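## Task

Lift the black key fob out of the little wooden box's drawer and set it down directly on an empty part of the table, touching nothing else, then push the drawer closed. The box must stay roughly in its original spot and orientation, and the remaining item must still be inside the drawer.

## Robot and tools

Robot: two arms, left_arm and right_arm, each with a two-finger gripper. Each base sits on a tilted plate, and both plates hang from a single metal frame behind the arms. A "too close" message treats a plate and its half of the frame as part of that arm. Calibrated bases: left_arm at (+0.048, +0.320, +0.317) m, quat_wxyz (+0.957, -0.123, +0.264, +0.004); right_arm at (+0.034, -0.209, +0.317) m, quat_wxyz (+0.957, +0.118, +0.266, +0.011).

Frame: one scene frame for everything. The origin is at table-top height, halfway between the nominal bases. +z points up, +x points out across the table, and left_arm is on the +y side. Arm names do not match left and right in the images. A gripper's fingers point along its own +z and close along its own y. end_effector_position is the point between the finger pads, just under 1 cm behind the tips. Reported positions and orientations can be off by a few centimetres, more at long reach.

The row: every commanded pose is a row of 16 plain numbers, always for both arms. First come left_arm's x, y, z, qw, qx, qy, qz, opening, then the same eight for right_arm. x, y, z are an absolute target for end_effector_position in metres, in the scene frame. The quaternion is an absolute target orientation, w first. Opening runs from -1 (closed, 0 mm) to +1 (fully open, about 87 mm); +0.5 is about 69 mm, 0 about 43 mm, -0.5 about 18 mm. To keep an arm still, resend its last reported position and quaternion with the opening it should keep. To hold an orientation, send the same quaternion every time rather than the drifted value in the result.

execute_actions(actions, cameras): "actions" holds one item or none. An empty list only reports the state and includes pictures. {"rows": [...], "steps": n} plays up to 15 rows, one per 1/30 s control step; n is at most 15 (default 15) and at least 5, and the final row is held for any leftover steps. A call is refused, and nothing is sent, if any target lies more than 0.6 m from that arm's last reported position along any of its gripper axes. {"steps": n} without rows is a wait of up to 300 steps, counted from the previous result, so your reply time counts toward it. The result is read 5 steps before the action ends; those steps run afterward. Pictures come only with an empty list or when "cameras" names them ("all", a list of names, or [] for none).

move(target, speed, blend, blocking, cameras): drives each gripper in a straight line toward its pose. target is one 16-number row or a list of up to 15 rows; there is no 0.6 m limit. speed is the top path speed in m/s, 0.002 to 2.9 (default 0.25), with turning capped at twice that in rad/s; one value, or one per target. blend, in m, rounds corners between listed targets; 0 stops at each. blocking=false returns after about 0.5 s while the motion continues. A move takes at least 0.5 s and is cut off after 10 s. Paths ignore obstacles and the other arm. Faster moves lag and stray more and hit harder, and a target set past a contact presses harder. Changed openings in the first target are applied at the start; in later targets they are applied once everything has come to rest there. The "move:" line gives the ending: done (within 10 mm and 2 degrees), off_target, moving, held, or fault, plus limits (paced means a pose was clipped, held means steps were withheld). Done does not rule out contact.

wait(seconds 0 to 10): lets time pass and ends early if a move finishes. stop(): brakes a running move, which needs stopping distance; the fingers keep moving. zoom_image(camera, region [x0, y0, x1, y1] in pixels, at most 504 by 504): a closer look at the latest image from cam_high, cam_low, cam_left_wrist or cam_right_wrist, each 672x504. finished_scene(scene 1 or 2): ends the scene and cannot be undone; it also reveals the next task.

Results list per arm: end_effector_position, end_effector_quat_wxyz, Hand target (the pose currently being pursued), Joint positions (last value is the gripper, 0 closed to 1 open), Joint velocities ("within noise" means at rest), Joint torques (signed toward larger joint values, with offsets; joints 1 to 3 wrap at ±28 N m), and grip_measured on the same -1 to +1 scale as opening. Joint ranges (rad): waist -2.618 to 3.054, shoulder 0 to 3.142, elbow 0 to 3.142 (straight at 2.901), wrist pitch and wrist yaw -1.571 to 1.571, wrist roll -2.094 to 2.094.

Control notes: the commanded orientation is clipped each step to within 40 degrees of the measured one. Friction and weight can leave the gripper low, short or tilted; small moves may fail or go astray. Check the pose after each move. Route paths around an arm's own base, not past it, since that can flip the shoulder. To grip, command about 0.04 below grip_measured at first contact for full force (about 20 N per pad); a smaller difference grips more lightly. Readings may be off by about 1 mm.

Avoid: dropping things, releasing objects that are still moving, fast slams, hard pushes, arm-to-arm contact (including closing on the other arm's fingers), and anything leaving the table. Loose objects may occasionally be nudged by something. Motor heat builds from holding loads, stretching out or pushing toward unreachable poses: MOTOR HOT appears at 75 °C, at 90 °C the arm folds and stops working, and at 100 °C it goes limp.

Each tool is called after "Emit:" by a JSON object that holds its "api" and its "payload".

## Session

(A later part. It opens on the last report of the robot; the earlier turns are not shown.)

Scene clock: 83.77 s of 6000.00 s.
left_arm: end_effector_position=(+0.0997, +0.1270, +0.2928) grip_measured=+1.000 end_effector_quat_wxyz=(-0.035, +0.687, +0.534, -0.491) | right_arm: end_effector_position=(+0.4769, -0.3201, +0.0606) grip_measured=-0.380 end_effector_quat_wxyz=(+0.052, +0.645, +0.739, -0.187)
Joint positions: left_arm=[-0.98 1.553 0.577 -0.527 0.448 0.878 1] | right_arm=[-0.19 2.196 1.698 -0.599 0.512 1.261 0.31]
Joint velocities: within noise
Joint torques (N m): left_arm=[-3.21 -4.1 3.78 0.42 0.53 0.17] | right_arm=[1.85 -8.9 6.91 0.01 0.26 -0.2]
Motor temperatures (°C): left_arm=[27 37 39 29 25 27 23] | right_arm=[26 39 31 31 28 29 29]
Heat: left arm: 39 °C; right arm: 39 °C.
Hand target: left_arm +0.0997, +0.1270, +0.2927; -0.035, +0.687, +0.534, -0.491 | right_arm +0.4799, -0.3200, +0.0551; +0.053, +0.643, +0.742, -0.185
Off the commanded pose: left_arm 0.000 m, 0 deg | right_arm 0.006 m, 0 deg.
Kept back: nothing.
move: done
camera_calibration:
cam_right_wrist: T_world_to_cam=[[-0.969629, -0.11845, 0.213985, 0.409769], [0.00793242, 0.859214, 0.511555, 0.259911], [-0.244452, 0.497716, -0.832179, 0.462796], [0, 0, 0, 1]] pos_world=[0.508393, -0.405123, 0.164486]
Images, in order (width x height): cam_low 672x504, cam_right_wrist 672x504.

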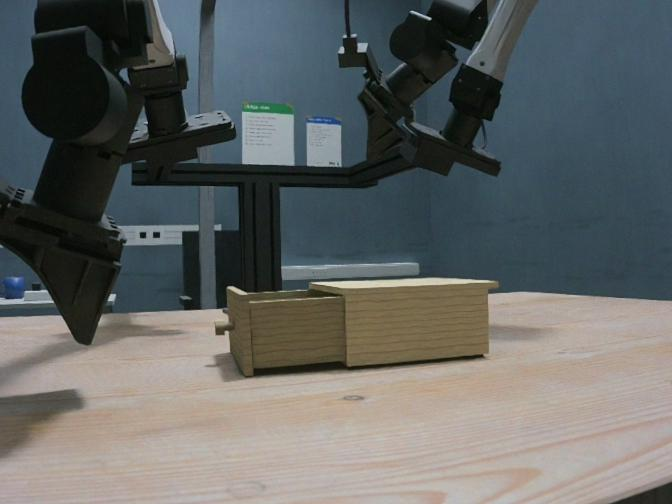

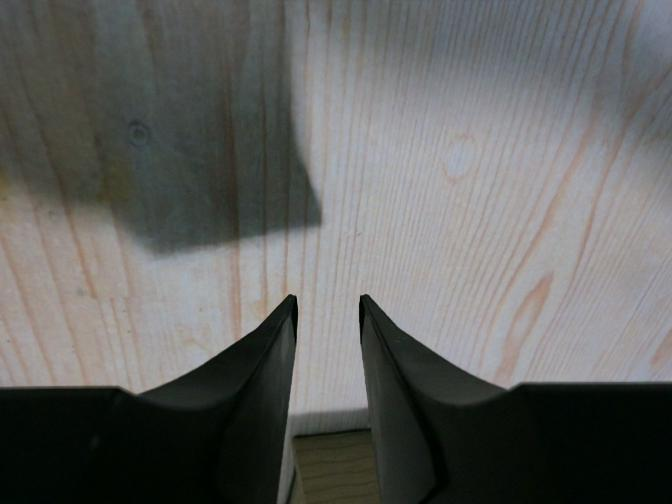

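Emit:
{"api": "execute_actions", "payload": {"actions": [], "cameras": ["cam_high","cam_right_wrist","cam_low"]}}

Emit:
{"api": "zoom_image", "payload": {"camera": "cam_right_wrist", "region": [230, 240, 430, 390]}}

Emit:
{"api": "zoom_image", "payload": {"camera": "cam_high", "region": [220, 240, 420, 390]}}

Emit:
{"api": "zoom_image", "payload": {"camera": "cam_low", "region": [0, 200, 200, 400]}}

Scene clock: 84.00 s of 6000.00 s.
left_arm: end_effector_position=(+0.0997, +0.1270, +0.2928) grip_measured=+1.000 end_effector_quat_wxyz=(-0.035, +0.687, +0.534, -0.491) | right_arm: end_effector_position=(+0.4769, -0.3199, +0.0606) grip_measured=-0.380 end_effector_quat_wxyz=(+0.052, +0.644, +0.740, -0.187)
Joint positions: left_arm=[-0.98 1.553 0.577 -0.527 0.448 0.878 1] | right_arm=[-0.19 2.196 1.698 -0.599 0.511 1.26 0.31]
Joint velocities: within noise
Joint torques (N m): left_arm=[-3.22 -4.08 3.77 0.44 0.53 0.18] | right_arm=[1.74 -8.83 6.97 0.05 0.28 -0.21]
Motor temperatures (°C): left_arm=[27 37 39 29 25 27 23] | right_arm=[26 39 31 31 28 29 29]
Heat: left arm: 39 °C; right arm: 39 °C.
Hand target: left_arm +0.0997, +0.1270, +0.2927; -0.035, +0.687, +0.534, -0.491 | right_arm +0.4799, -0.3199, +0.0551; +0.053, +0.643, +0.742, -0.185
Off the commanded pose: left_arm 0.000 m, 0 deg | right_arm 0.006 m, 0 deg.
Steps of this call (1-7: nothing new was sent). Readings (end_effector_position of left_arm | right_arm):
1: (+0.0997, +0.1270, +0.2928) | (+0.4769, -0.3200, +0.0606)
2: (+0.0997, +0.1270, +0.2928) | (+0.4769, -0.3200, +0.0606)
4: (+0.0997, +0.1270, +0.2928) | (+0.4769, -0.3200, +0.0606)
7: the state above
camera_calibration:
cam_right_wrist: T_world_to_cam=[[-0.969405, -0.120046, 0.214109, 0.409133], [0.00693254, 0.858516, 0.51274, 0.259951], [-0.245368, 0.498537, -0.831418, 0.463278], [0, 0, 0, 1]] pos_world=[0.508488, -0.405018, 0.164291]
Images, in order (width x height): cam_high 672x504, cam_low 672x504, cam_right_wrist 672x504.

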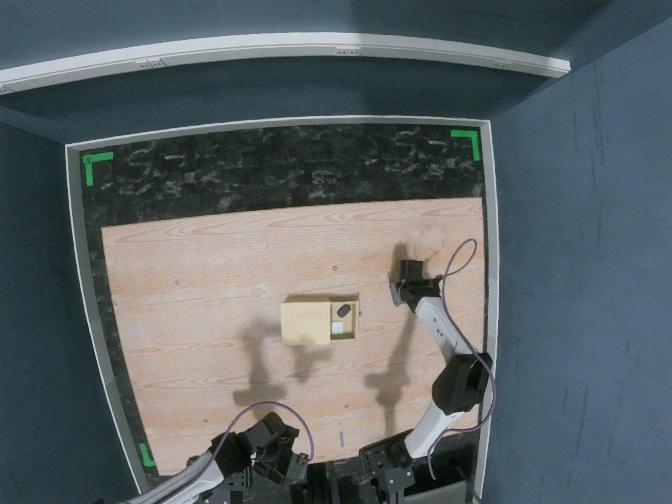

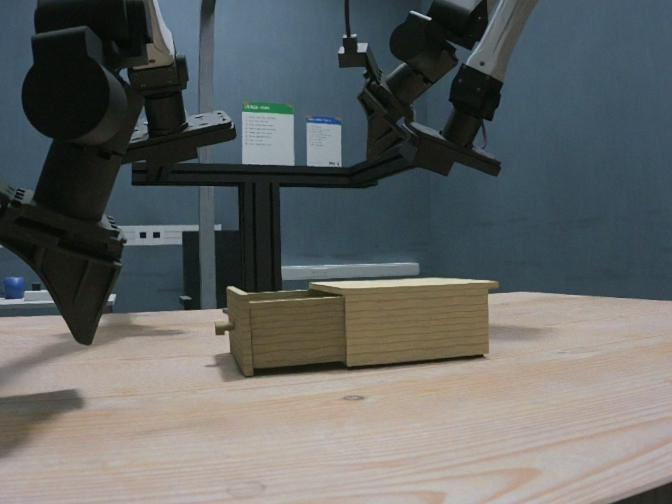

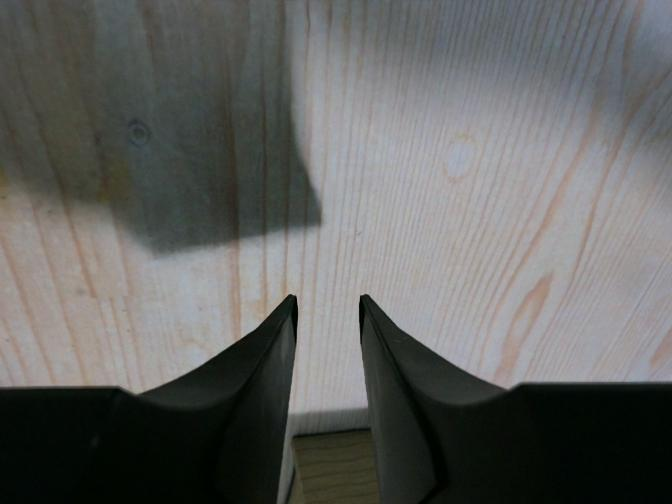

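Scaled by 2.520 from the camera's 672x504 image, which has a finer 960x720 frame.

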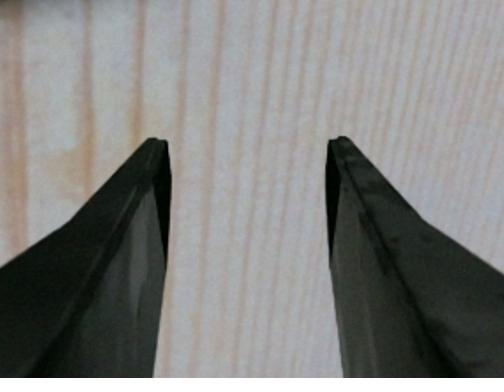

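Scaled by 2.520 from the camera's 672x504 image, which has a finer 960x720 frame.

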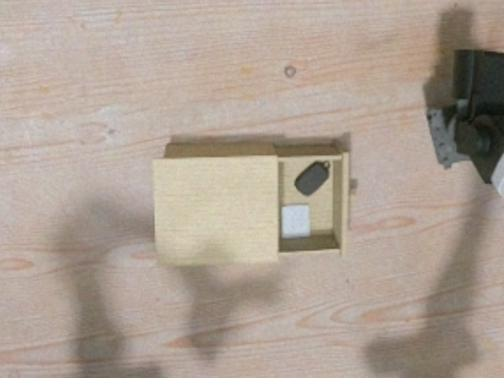

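Scaled by 2.520 from the camera's 672x504 image, which has a finer 960x720 frame.

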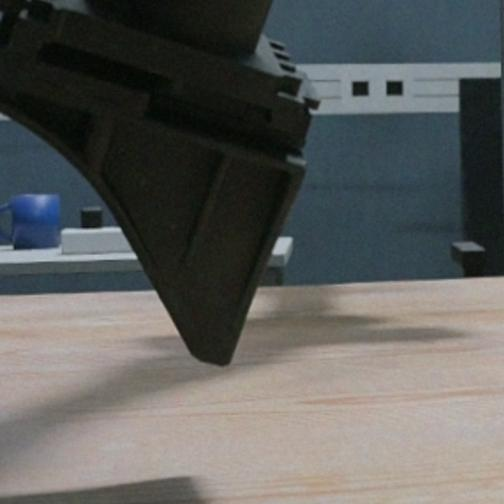

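Emit:
{"api": "move", "payload": {"target": [[0.0997,0.1270,0.2928,-0.035,0.687,0.534,-0.491,1,0.455,-0.22,0.13,0.0645,0.3818,0.9217,-0.0267,-0.1],[0.0997,0.1270,0.2928,-0.035,0.687,0.534,-0.491,1,0.433,-0.133,0.115,0.0645,0.3818,0.9217,-0.0267,-0.1]], "speed": [0.35,0.3], "blend": [0.04,0], "cameras": ["cam_high","cam_right_wrist"]}}

Emit:
{"api": "zoom_image", "payload": {"camera": "cam_right_wrist", "region": [200, 200, 500, 430]}}

Scene clock: 88.00 s of 6000.00 s.
left_arm: end_effector_position=(+0.0997, +0.1270, +0.2928) grip_measured=+1.000 end_effector_quat_wxyz=(-0.035, +0.687, +0.534, -0.491) | right_arm: end_effector_position=(+0.4335, -0.1303, +0.1226) grip_measured=-0.100 end_effector_quat_wxyz=(+0.060, +0.375, +0.925, -0.017)
Joint positions: left_arm=[-0.98 1.553 0.577 -0.527 0.448 0.878 1] | right_arm=[0.204 1.915 1.197 -0.263 0.425 0.876 0.45]
Joint velocities: within noise
Joint torques (N m): left_arm=[-3.22 -4.05 3.82 0.43 0.53 0.17] | right_arm=[3.54 -6.95 4.1 0.52 0.24 -0.04]
Motor temperatures (°C): left_arm=[27 37 39 29 25 27 23] | right_arm=[26 40 31 31 28 29 29]
Heat: left arm: 39 °C; right arm: 40 °C.
Hand target: left_arm +0.0997, +0.1270, +0.2927; -0.035, +0.687, +0.534, -0.491 | right_arm +0.4329, -0.1331, +0.1152; +0.064, +0.382, +0.922, -0.027
Off the commanded pose: left_arm 0.000 m, 0 deg | right_arm 0.008 m, 1 deg.
Kept back: nothing.
move: done
camera_calibration:
cam_right_wrist: T_world_to_cam=[[-0.680626, -0.732532, -0.0120485, 0.199275], [-0.539766, 0.490264, 0.68432, 0.233634], [-0.49538, 0.472269, -0.729082, 0.502125], [0, 0, 0, 1]] pos_world=[0.510482, -0.205705, 0.208611]
Images, in order (width x height): cam_high 672x504, cam_right_wrist 672x504.

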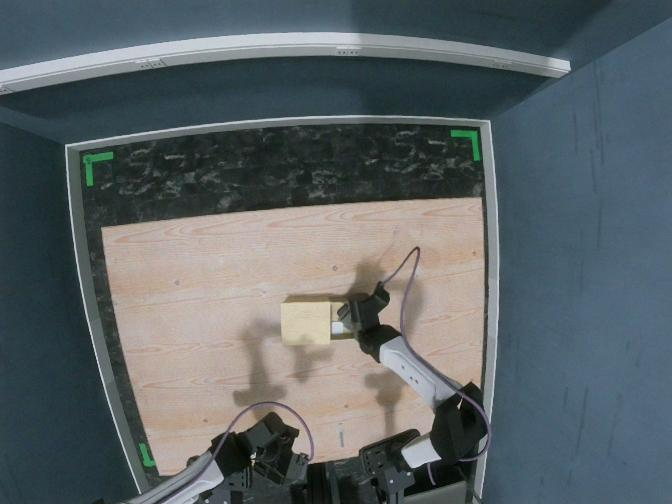

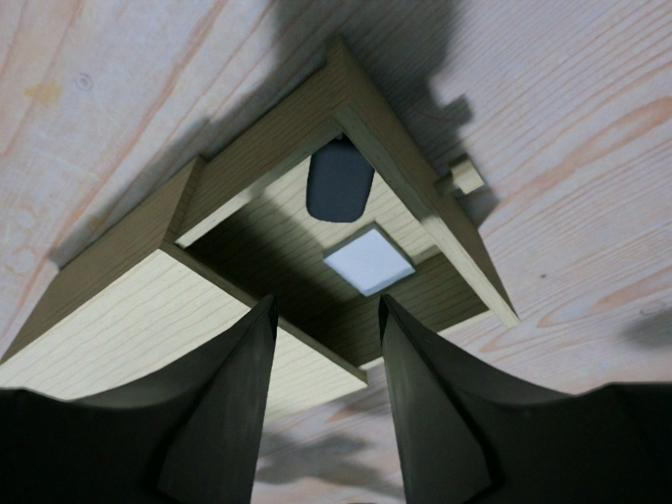

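Scaled by 1.680 from the camera's 672x504 image, which has a finer 960x720 frame.

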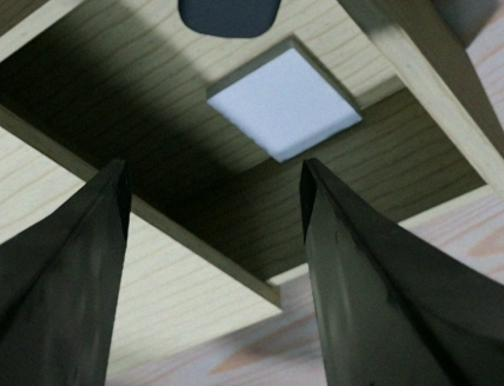

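Emit:
{"api": "move", "payload": {"target": [[0.0997,0.1270,0.2928,-0.035,0.687,0.534,-0.491,1,0.4205,-0.1220,0.09,0.0927,0.4592,0.8821,-0.0482,-0.1],[0.0997,0.1270,0.2928,-0.035,0.687,0.534,-0.491,1,0.4225,-0.1225,0.024,0.0927,0.4592,0.8821,-0.0482,-0.1],[0.0997,0.1270,0.2928,-0.035,0.687,0.534,-0.491,1,0.4225,-0.1225,0.024,0.0927,0.4592,0.8821,-0.0482,-0.42]], "speed": [0.15,0.09,0.1], "cameras": ["cam_low","cam_right_wrist"]}}

Emit:
{"api": "zoom_image", "payload": {"camera": "cam_right_wrist", "region": [200, 200, 500, 430]}}

Scene clock: 92.23 s of 6000.00 s.
left_arm: end_effector_position=(+0.0997, +0.1270, +0.2928) grip_measured=+1.000 end_effector_quat_wxyz=(-0.035, +0.687, +0.534, -0.491) | right_arm: end_effector_position=(+0.4167, -0.1156, +0.0328) grip_measured=-0.204 end_effector_quat_wxyz=(+0.081, +0.454, +0.886, -0.044)
Joint positions: left_arm=[-0.98 1.553 0.577 -0.527 0.448 0.878 1] | right_arm=[0.193 2.199 1.206 0.016 0.494 1.04 0.398]
Joint velocities: within noise
Joint torques (N m): left_arm=[-3.25 -4.07 3.75 0.41 0.53 0.17] | right_arm=[2.76 -6.58 4.11 0.63 0.25 -0.23]
Motor temperatures (°C): left_arm=[27 37 39 29 25 27 23] | right_arm=[26 39 31 31 28 29 28]
Heat: left arm: 39 °C; right arm: 39 °C.
Hand target: left_arm +0.0997, +0.1270, +0.2927; -0.035, +0.687, +0.534, -0.491 | right_arm +0.4221, -0.1226, +0.0245; +0.092, +0.459, +0.882, -0.048
Off the commanded pose: left_arm 0.000 m, 0 deg | right_arm 0.013 m, 2 deg.
Kept back: nothing.
move: off_target (right_arm); target 3's new opening was sent with right_arm's hand 0.013 m and 1 deg from that target
camera_calibration:
cam_right_wrist: T_world_to_cam=[[-0.799778, -0.600268, 0.0057362, 0.261879], [-0.458701, 0.617267, 0.639199, 0.261239], [-0.387231, 0.508586, -0.76902, 0.38183], [0, 0, 0, 1]] pos_world=[0.477132, -0.19825, 0.125149]
Images, in order (width x height): cam_low 672x504, cam_right_wrist 672x504.

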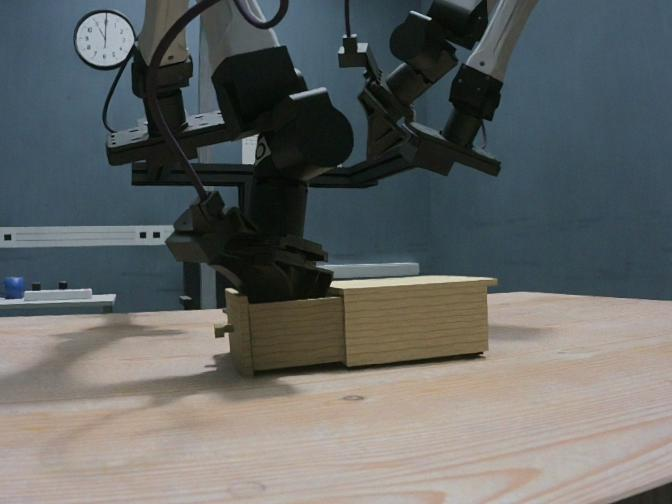

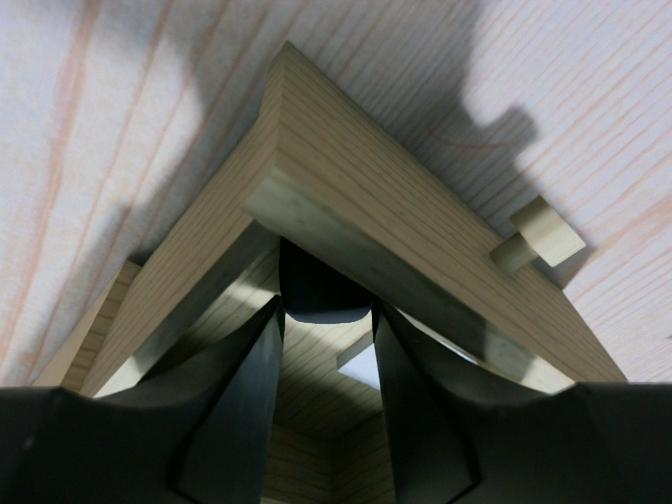

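Scaled by 1.680 from the camera's 672x504 image, which has a finer 960x720 frame.

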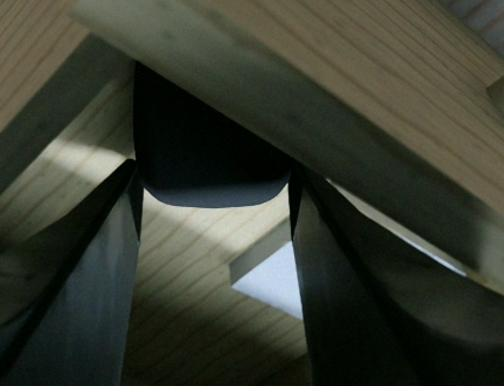

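Emit:
{"api": "move", "payload": {"target": [[0.0997,0.1270,0.2928,-0.035,0.687,0.534,-0.491,1,0.4225,-0.1225,0.026,0.0927,0.4592,0.8821,-0.0482,-0.1],[0.0997,0.1270,0.2928,-0.035,0.687,0.534,-0.491,1,0.4285,-0.1315,0.022,0.0927,0.4592,0.8821,-0.0482,-0.1],[0.0997,0.1270,0.2928,-0.035,0.687,0.534,-0.491,1,0.4285,-0.1315,0.022,0.0927,0.4592,0.8821,-0.0482,-0.45]], "speed": [0.1,0.06,0.1], "cameras": ["cam_right_wrist"]}}

Emit:
{"api": "zoom_image", "payload": {"camera": "cam_right_wrist", "region": [200, 200, 500, 430]}}

Scene clock: 95.33 s of 6000.00 s.
left_arm: end_effector_position=(+0.0997, +0.1270, +0.2928) grip_measured=+1.000 end_effector_quat_wxyz=(-0.035, +0.687, +0.534, -0.491) | right_arm: end_effector_position=(+0.4202, -0.1161, +0.0325) grip_measured=-0.203 end_effector_quat_wxyz=(+0.076, +0.452, +0.888, -0.035)
Joint positions: left_arm=[-0.98 1.553 0.577 -0.527 0.448 0.878 1] | right_arm=[0.182 2.199 1.218 0.011 0.467 1.023 0.398]
Joint velocities: within noise
Joint torques (N m): left_arm=[-3.21 -4.1 3.81 0.43 0.53 0.2] | right_arm=[1.39 -6.68 4.75 0.6 0.36 -0.32]
Motor temperatures (°C): left_arm=[27 37 39 29 25 27 23] | right_arm=[26 39 31 31 28 29 29]
Heat: left arm: 39 °C; right arm: 39 °C.
Hand target: left_arm +0.0997, +0.1270, +0.2927; -0.035, +0.687, +0.534, -0.491 | right_arm +0.4278, -0.1318, +0.0229; +0.092, +0.459, +0.882, -0.049
Off the commanded pose: left_arm 0.000 m, 0 deg | right_arm 0.020 m, 3 deg.
Kept back: nothing.
move: off_target (right_arm); target 3's new opening was sent with right_arm's hand 0.022 m and 2 deg from that target
camera_calibration:
cam_right_wrist: T_world_to_cam=[[-0.795134, -0.606408, -0.00560582, 0.262116], [-0.462507, 0.600418, 0.652369, 0.26254], [-0.392236, 0.521314, -0.75788, 0.386387], [0, 0, 0, 1]] pos_world=[0.481399, -0.200114, 0.123032]
Images, in order (width x height): cam_right_wrist 672x504.

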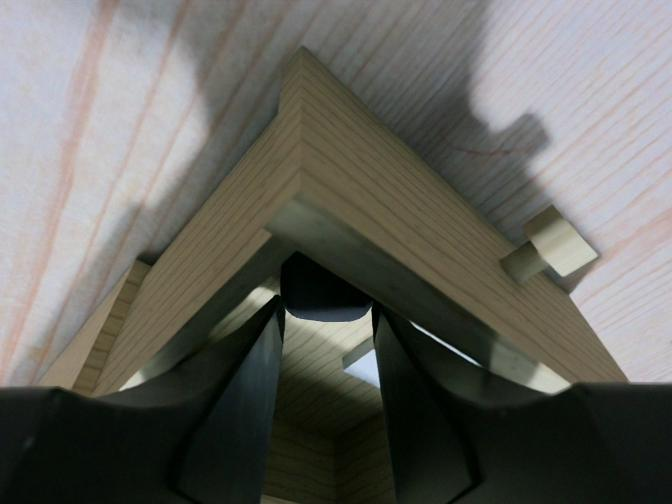

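Scaled by 1.680 from the camera's 672x504 image, which has a finer 960x720 frame.

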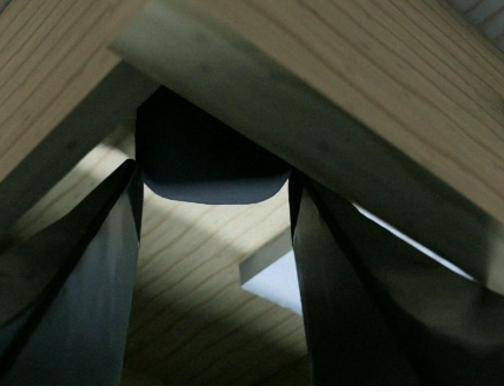

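Emit:
{"api": "move", "payload": {"target": [[0.0997,0.1270,0.2928,-0.035,0.687,0.534,-0.491,1,0.4215,-0.1185,0.06,0.0927,0.4592,0.8821,-0.0482,-0.45],[0.0997,0.1270,0.2928,-0.035,0.687,0.534,-0.491,1,0.4215,-0.120,0.125,0.0927,0.4592,0.8821,-0.0482,-0.45]], "speed": [0.07,0.12], "cameras": ["cam_low","cam_right_wrist"]}}

Emit:
{"api": "zoom_image", "payload": {"camera": "cam_right_wrist", "region": [200, 200, 500, 430]}}

Scene clock: 97.37 s of 6000.00 s.
left_arm: end_effector_position=(+0.0997, +0.1270, +0.2928) grip_measured=+1.000 end_effector_quat_wxyz=(-0.035, +0.687, +0.534, -0.491) | right_arm: end_effector_position=(+0.4138, -0.1190, +0.1116) grip_measured=-0.204 end_effector_quat_wxyz=(+0.078, +0.454, +0.886, -0.052)
Joint positions: left_arm=[-0.98 1.553 0.577 -0.527 0.448 0.878 1] | right_arm=[0.26 1.94 1.123 -0.21 0.539 1.112 0.398]
Joint velocities: within noise
Joint torques (N m): left_arm=[-3.28 -4.08 3.77 0.43 0.54 0.17] | right_arm=[5.39 -11.18 3.15 0.19 0.34 0.01]
Motor temperatures (°C): left_arm=[27 37 39 29 25 27 23] | right_arm=[26 40 31 30 28 29 29]
Heat: left arm: 39 °C; right arm: 40 °C.
Hand target: left_arm +0.0997, +0.1270, +0.2927; -0.035, +0.687, +0.534, -0.491 | right_arm +0.4214, -0.1199, +0.1245; +0.092, +0.459, +0.882, -0.048
Off the commanded pose: left_arm 0.000 m, 0 deg | right_arm 0.015 m, 2 deg.
Kept back: nothing.
move: off_target (right_arm)
camera_calibration:
cam_right_wrist: T_world_to_cam=[[-0.801021, -0.598178, 0.0234394, 0.255854], [-0.448245, 0.625277, 0.638831, 0.208257], [-0.396791, 0.50121, -0.76899, 0.446119], [0, 0, 0, 1]] pos_world=[0.47531, -0.200772, 0.204023]
Images, in order (width x height): cam_low 672x504, cam_right_wrist 672x504.

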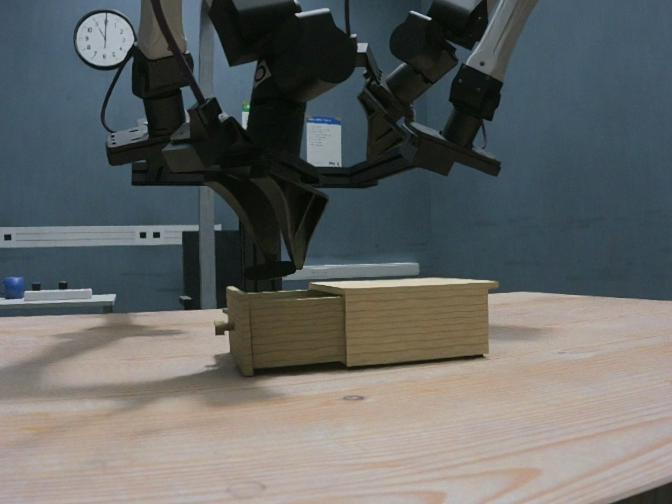

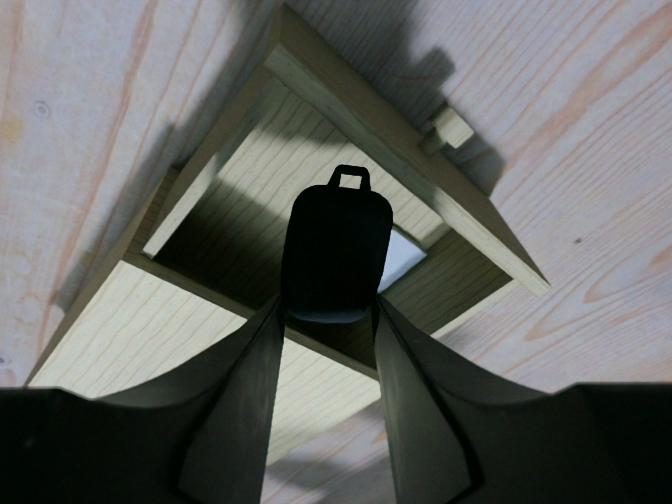

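Scaled by 1.680 from the camera's 672x504 image, which has a finer 960x720 frame.

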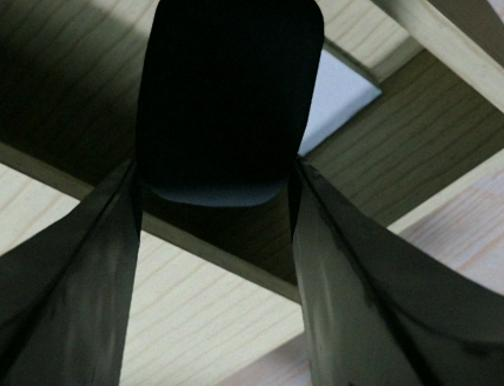

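Emit:
{"api": "move", "payload": {"target": [[0.0997,0.1270,0.2928,-0.035,0.687,0.534,-0.491,1,0.435,-0.20,0.125,0.0927,0.4592,0.8821,-0.0482,-0.45],[0.0997,0.1270,0.2928,-0.035,0.687,0.534,-0.491,1,0.475,-0.295,0.06,0.0927,0.4592,0.8821,-0.0482,-0.45],[0.0997,0.1270,0.2928,-0.035,0.687,0.534,-0.491,1,0.477,-0.295,0.021,0.0927,0.4592,0.8821,-0.0482,-0.45]], "speed": [0.2,0.2,0.06], "blend": [0.04,0.01,0], "cameras": ["cam_low","cam_right_wrist"]}}

Emit:
{"api": "zoom_image", "payload": {"camera": "cam_low", "region": [50, 250, 250, 400]}}

Scene clock: 100.27 s of 6000.00 s.
left_arm: end_effector_position=(+0.0997, +0.1270, +0.2928) grip_measured=+1.000 end_effector_quat_wxyz=(-0.035, +0.687, +0.534, -0.491) | right_arm: end_effector_position=(+0.4710, -0.2896, +0.0263) grip_measured=-0.204 end_effector_quat_wxyz=(+0.083, +0.459, +0.883, -0.049)
Joint positions: left_arm=[-0.98 1.553 0.577 -0.527 0.448 0.878 1] | right_arm=[-0.206 2.169 1.423 -0.106 0.261 0.711 0.398]
Joint velocities: within noise
Joint torques (N m): left_arm=[-3.18 -4.11 3.75 0.43 0.53 0.17] | right_arm=[0.88 -8.35 5.81 0.63 0.07 -0.25]
Motor temperatures (°C): left_arm=[27 37 39 29 25 27 23] | right_arm=[26 40 31 30 28 29 29]
Heat: left arm: 39 °C; right arm: 40 °C.
Hand target: left_arm +0.0997, +0.1270, +0.2927; -0.035, +0.687, +0.534, -0.491 | right_arm +0.4768, -0.2951, +0.0213; +0.093, +0.459, +0.882, -0.048
Off the commanded pose: left_arm 0.000 m, 0 deg | right_arm 0.010 m, 1 deg.
Kept back: nothing.
move: done
camera_calibration:
cam_right_wrist: T_world_to_cam=[[-0.806389, -0.591234, 0.0133714, 0.206393], [-0.450943, 0.629359, 0.632897, 0.397657], [-0.382605, 0.504332, -0.774121, 0.483054], [0, 0, 0, 1]] pos_world=[0.530573, -0.371862, 0.119507]
Images, in order (width x height): cam_low 672x504, cam_right_wrist 672x504.

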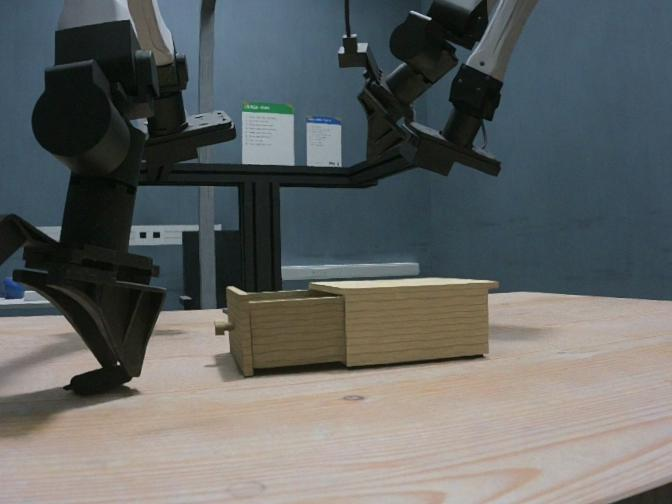

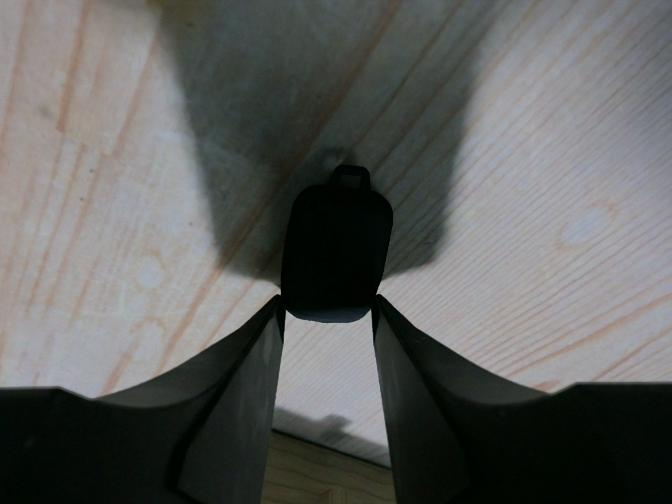

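Scaled by 2.520 from the camera's 672x504 image, which has a finer 960x720 frame.

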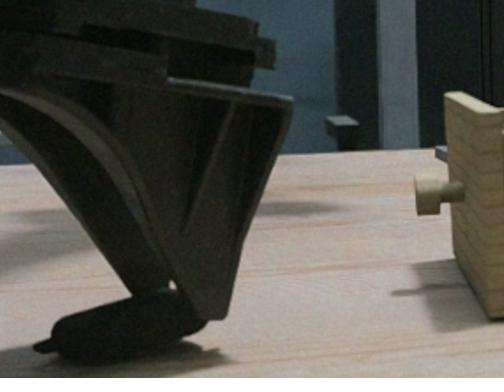

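Emit:
{"api": "move", "payload": {"target": [[0.0997,0.1270,0.2928,-0.035,0.687,0.534,-0.491,1,0.477,-0.295,0.021,0.0927,0.4592,0.8821,-0.0482,0.1],[0.0997,0.1270,0.2928,-0.035,0.687,0.534,-0.491,1,0.478,-0.293,0.10,0.0927,0.4592,0.8821,-0.0482,0.1],[0.0997,0.1270,0.2928,-0.035,0.687,0.534,-0.491,1,0.402,-0.245,0.10,-0.1228,0.6964,0.6964,0.1228,0.1],[0.0997,0.1270,0.2928,-0.035,0.687,0.534,-0.491,1,0.402,-0.235,0.047,-0.1228,0.6964,0.6964,0.1228,0.1]], "speed": [0.1,0.15,0.4,0.15], "blend": [0,0.02,0.02,0], "cameras": ["cam_high","cam_low","cam_right_wrist"]}}

Emit:
{"api": "zoom_image", "payload": {"camera": "cam_low", "region": [50, 250, 350, 450]}}

Scene clock: 105.87 s of 6000.00 s.
left_arm: end_effector_position=(+0.0997, +0.1270, +0.2928) grip_measured=+1.000 end_effector_quat_wxyz=(-0.035, +0.687, +0.534, -0.491) | right_arm: end_effector_position=(+0.3966, -0.2381, +0.0502) grip_measured=+0.100 end_effector_quat_wxyz=(-0.126, +0.696, +0.697, +0.116)
Joint positions: left_arm=[-0.98 1.553 0.577 -0.527 0.448 0.878 1] | right_arm=[-0.358 2.104 1.2 -0.211 -0.278 1.207 0.55]
Joint velocities: within noise
Joint torques (N m): left_arm=[-3.22 -4.1 3.77 0.43 0.53 0.19] | right_arm=[1.4 -7.58 3.49 0.09 -0.2 -0.08]
Motor temperatures (°C): left_arm=[27 37 38 29 25 27 23] | right_arm=[26 40 31 30 28 29 29]
Heat: left arm: 38 °C; right arm: 40 °C.
Hand target: left_arm +0.0997, +0.1270, +0.2927; -0.035, +0.687, +0.534, -0.491 | right_arm +0.4018, -0.2349, +0.0471; -0.123, +0.696, +0.696, +0.123
Off the commanded pose: left_arm 0.000 m, 0 deg | right_arm 0.007 m, 1 deg.
Kept back: nothing.
move: done
camera_calibration:
cam_right_wrist: T_world_to_cam=[[-0.999749, -0.0218994, 0.00483113, 0.389202], [-0.00291606, 0.340542, 0.940225, 0.0548124], [-0.0222356, 0.939974, -0.34052, 0.386247], [0, 0, 0, 1]] pos_world=[0.397852, -0.373205, 0.0781085]
Images, in order (width x height): cam_high 672x504, cam_low 672x504, cam_right_wrist 672x504.

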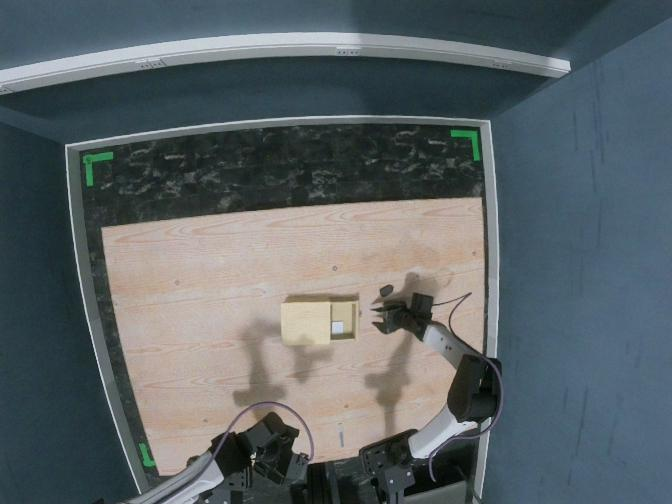

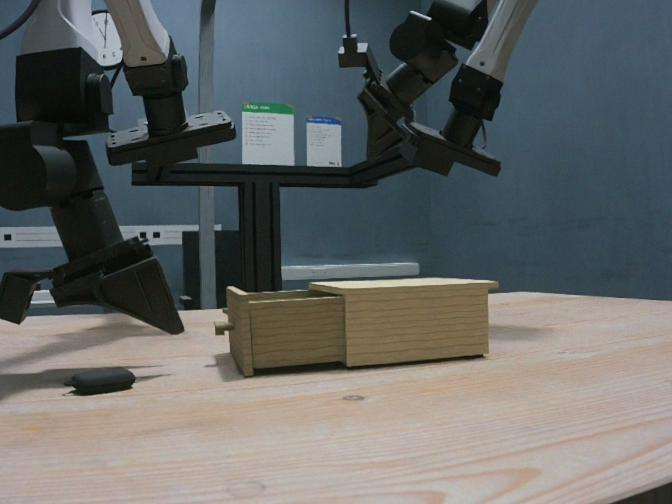

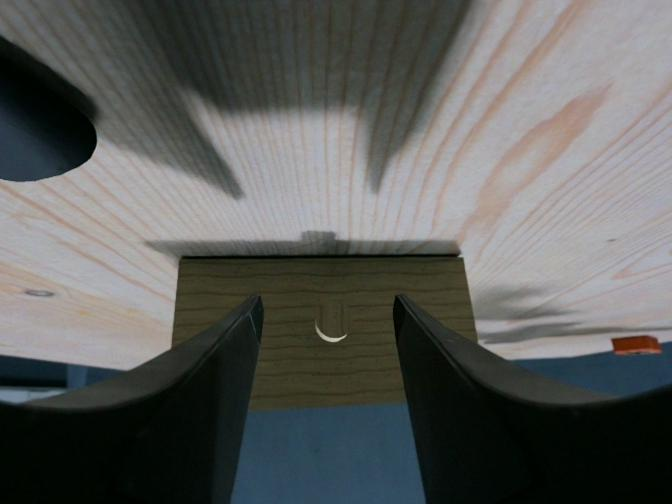

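Scaled by 1.680 from the camera's 672x504 image, which has a finer 960x720 frame.

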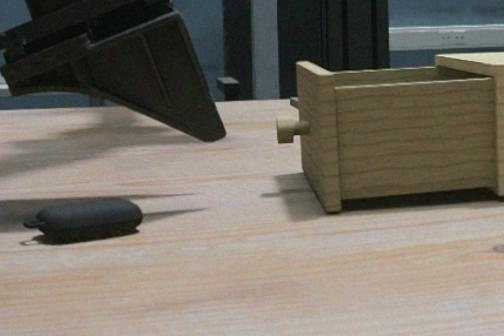

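Emit:
{"api": "move", "payload": {"target": [[0.0997,0.1270,0.2928,-0.035,0.687,0.534,-0.491,1,0.403,-0.190,0.047,-0.1228,0.6964,0.6964,0.1228,0.1],[0.0997,0.1270,0.2928,-0.035,0.687,0.534,-0.491,1,0.408,-0.098,0.047,-0.1228,0.6964,0.6964,0.1228,0.1]], "speed": [0.12,0.07], "cameras": ["cam_high","cam_low","cam_right_wrist"]}}

Emit:
{"api": "zoom_image", "payload": {"camera": "cam_low", "region": [150, 200, 550, 450]}}

Emit:
{"api": "zoom_image", "payload": {"camera": "cam_high", "region": [270, 280, 420, 355]}}

Scene clock: 108.40 s of 6000.00 s.
left_arm: end_effector_position=(+0.0997, +0.1270, +0.2928) grip_measured=+1.000 end_effector_quat_wxyz=(-0.035, +0.687, +0.534, -0.491) | right_arm: end_effector_position=(+0.4178, -0.1218, +0.0475) grip_measured=+0.100 end_effector_quat_wxyz=(-0.095, +0.707, +0.692, +0.111)
Joint positions: left_arm=[-0.98 1.553 0.577 -0.527 0.448 0.878 1] | right_arm=[-0.034 2.132 1.131 -0.012 -0.075 1.519 0.55]
Joint velocities: within noise
Joint torques (N m): left_arm=[-3.19 -4.08 3.75 0.42 0.53 0.19] | right_arm=[5.98 -6.24 2.18 0.13 -0.48 -0.03]
Motor temperatures (°C): left_arm=[27 37 38 29 25 27 23] | right_arm=[26 40 31 30 28 29 29]
Heat: left arm: 38 °C; right arm: 40 °C.
Hand target: left_arm +0.0997, +0.1270, +0.2927; -0.035, +0.687, +0.534, -0.491 | right_arm +0.4076, -0.0989, +0.0478; -0.123, +0.696, +0.696, +0.122
Off the commanded pose: left_arm 0.000 m, 0 deg | right_arm 0.026 m, 4 deg.
Kept back: nothing.
move: off_target (right_arm)
camera_calibration:
cam_right_wrist: T_world_to_cam=[[-0.99963, 0.00482945, -0.0267571, 0.417663], [-0.0227478, 0.390487, 0.920327, 0.0330781], [0.014893, 0.920596, -0.390233, 0.260825], [0, 0, 0, 1]] pos_world=[0.414377, -0.255048, 0.0825153]
Images, in order (width x height): cam_high 672x504, cam_low 672x504, cam_right_wrist 672x504.

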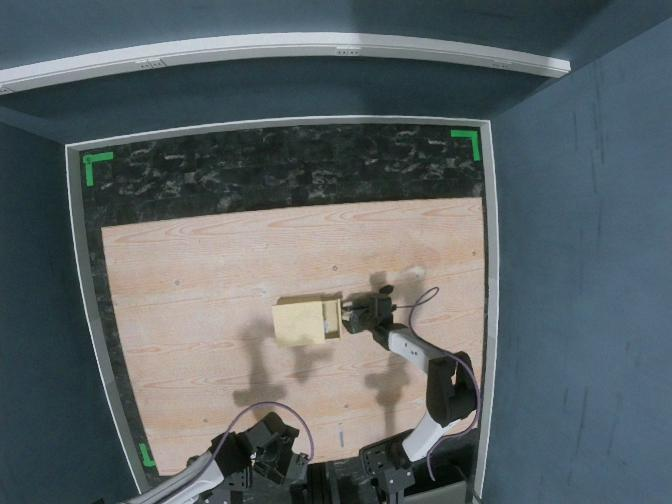

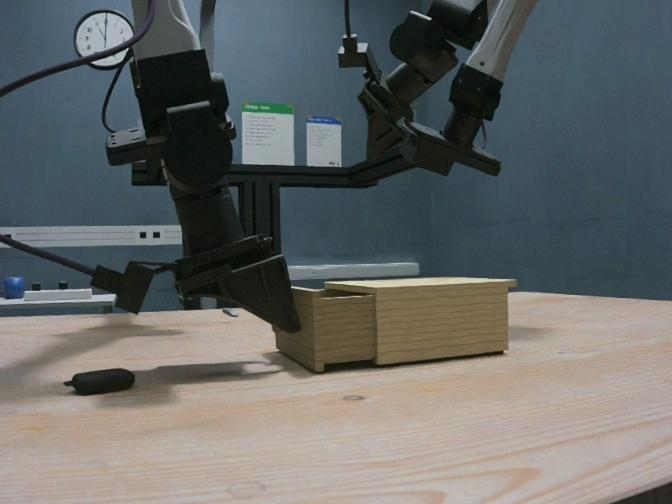

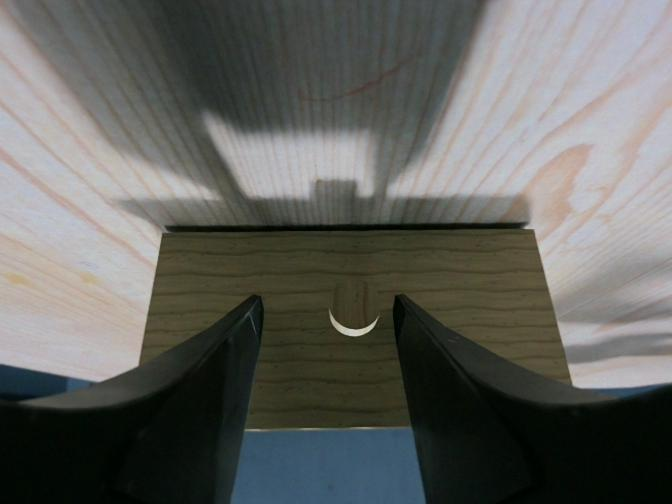

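Scaled by 1.260 from the camera's 672x504 image, which has a finer 960x720 frame.

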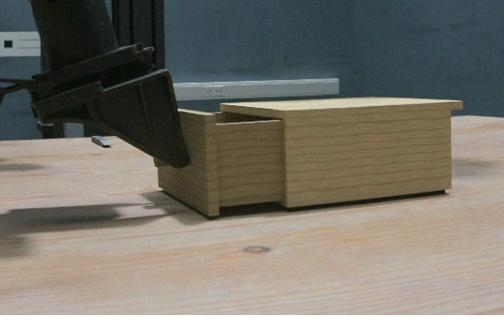

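Scaled by 3.360 from the camera's 672x504 image, which has a finer 960x720 frame.

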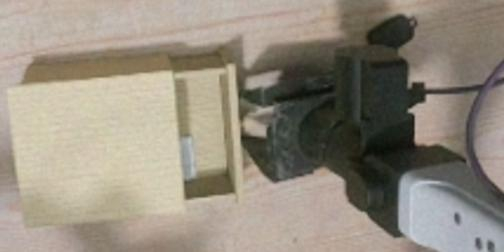

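Emit:
{"api": "move", "payload": {"target": [[0.40,0.20,0.13,0,0,0.9848,-0.1736,-0.9,0.405,-0.140,0.048,-0.1228,0.6964,0.6964,0.1228,0.1],[0.41,0.160,0.05,0,0,0.9848,-0.1736,-0.9,0.405,-0.140,0.048,-0.1228,0.6964,0.6964,0.1228,0.1]], "speed": [0.6,0.25], "blend": [0.03,0], "cameras": ["cam_high","cam_low","cam_left_wrist","cam_right_wrist"]}}

Emit:
{"api": "zoom_image", "payload": {"camera": "cam_high", "region": [250, 270, 420, 370]}}

Scene clock: 113.47 s of 6000.00 s.
left_arm: end_effector_position=(+0.4045, +0.1616, +0.0526) grip_measured=-0.900 end_effector_quat_wxyz=(-0.009, +0.002, +0.983, -0.181) | right_arm: end_effector_position=(+0.4107, -0.1370, +0.0479) grip_measured=+0.100 end_effector_quat_wxyz=(-0.118, +0.697, +0.696, +0.127)
Joint positions: left_arm=[-0.242 2.238 1.308 -0.126 0.008 -0.137 0.05] | right_arm=[-0.099 2.132 1.131 -0.036 -0.164 1.444 0.55]
Joint velocities: within noise
Joint torques (N m): left_arm=[-5 -9.51 3.77 0.83 0.02 0.11] | right_arm=[1.48 -8.69 1.1 -0.05 -0.2 -0.22]
Motor temperatures (°C): left_arm=[27 38 38 29 25 27 23] | right_arm=[26 40 31 30 28 29 29]
Heat: left arm: 38 °C; right arm: 40 °C.
Hand target: left_arm +0.4101, +0.1601, +0.0502; +0.000, +0.000, +0.985, -0.174 | right_arm +0.4051, -0.1400, +0.0480; -0.123, +0.696, +0.696, +0.123
Off the commanded pose: left_arm 0.006 m, 1 deg | right_arm 0.006 m, 1 deg.
Kept back: nothing.
move: done
camera_calibration:
cam_left_wrist: T_world_to_cam=[[-0.00289367, -0.93898, 0.343958, 0.13292], [-0.646063, 0.264294, 0.716067, 0.205607], [-0.763279, -0.220147, -0.607405, 0.517164], [0, 0, 0, 1]] pos_world=[0.52796, 0.18432, 0.121181]
cam_right_wrist: T_world_to_cam=[[-0.999653, -0.0149277, -0.0217051, 0.407816], [-0.0254723, 0.337677, 0.940917, 0.0313395], [-0.00671639, 0.941144, -0.33794, 0.284356], [0, 0, 0, 1]] pos_world=[0.410382, -0.272114, 0.0754589]

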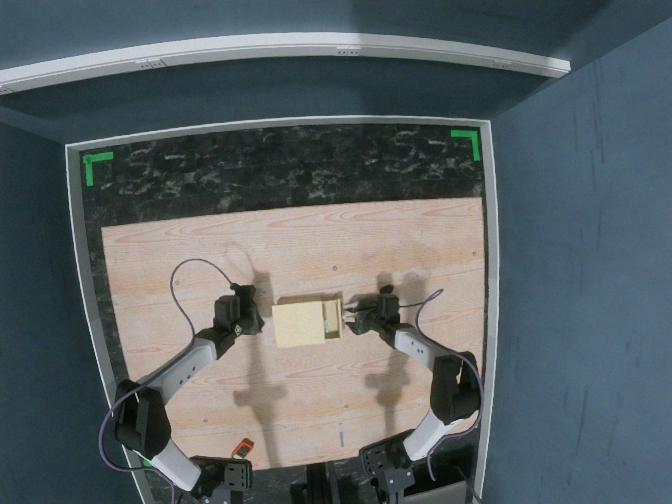

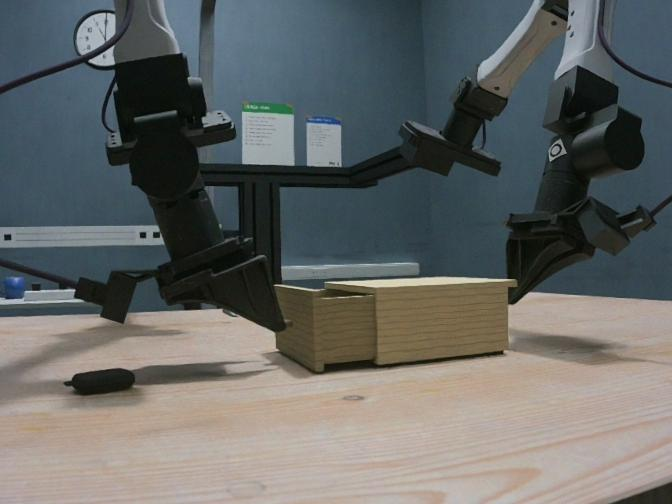

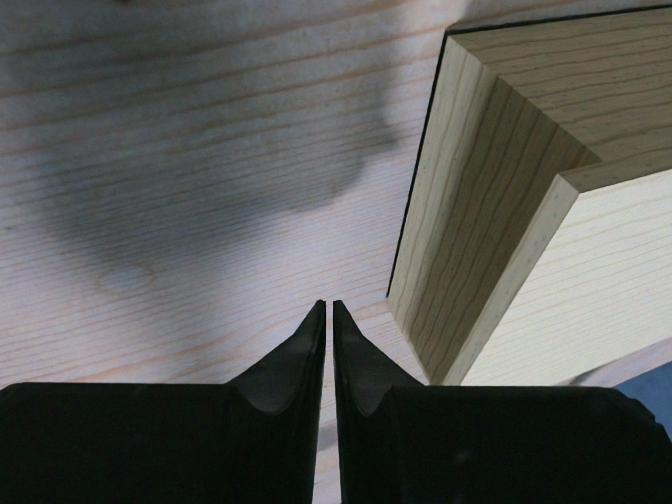

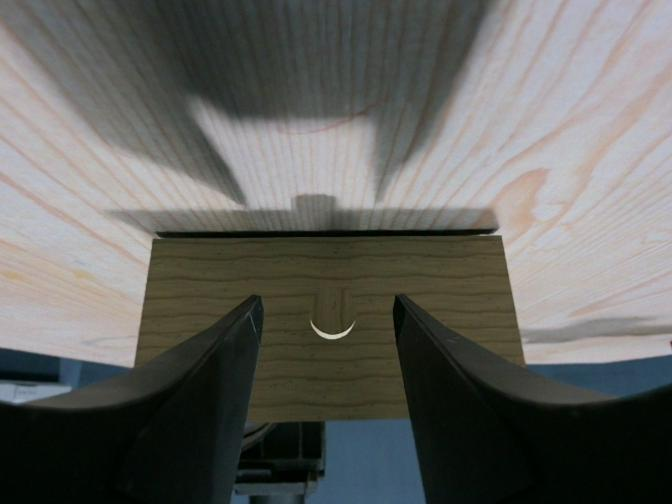

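Scaled by 2.965 from the camera's 672x504 image, which has a finer 960x720 frame.

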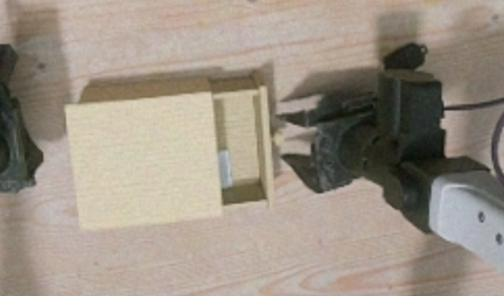

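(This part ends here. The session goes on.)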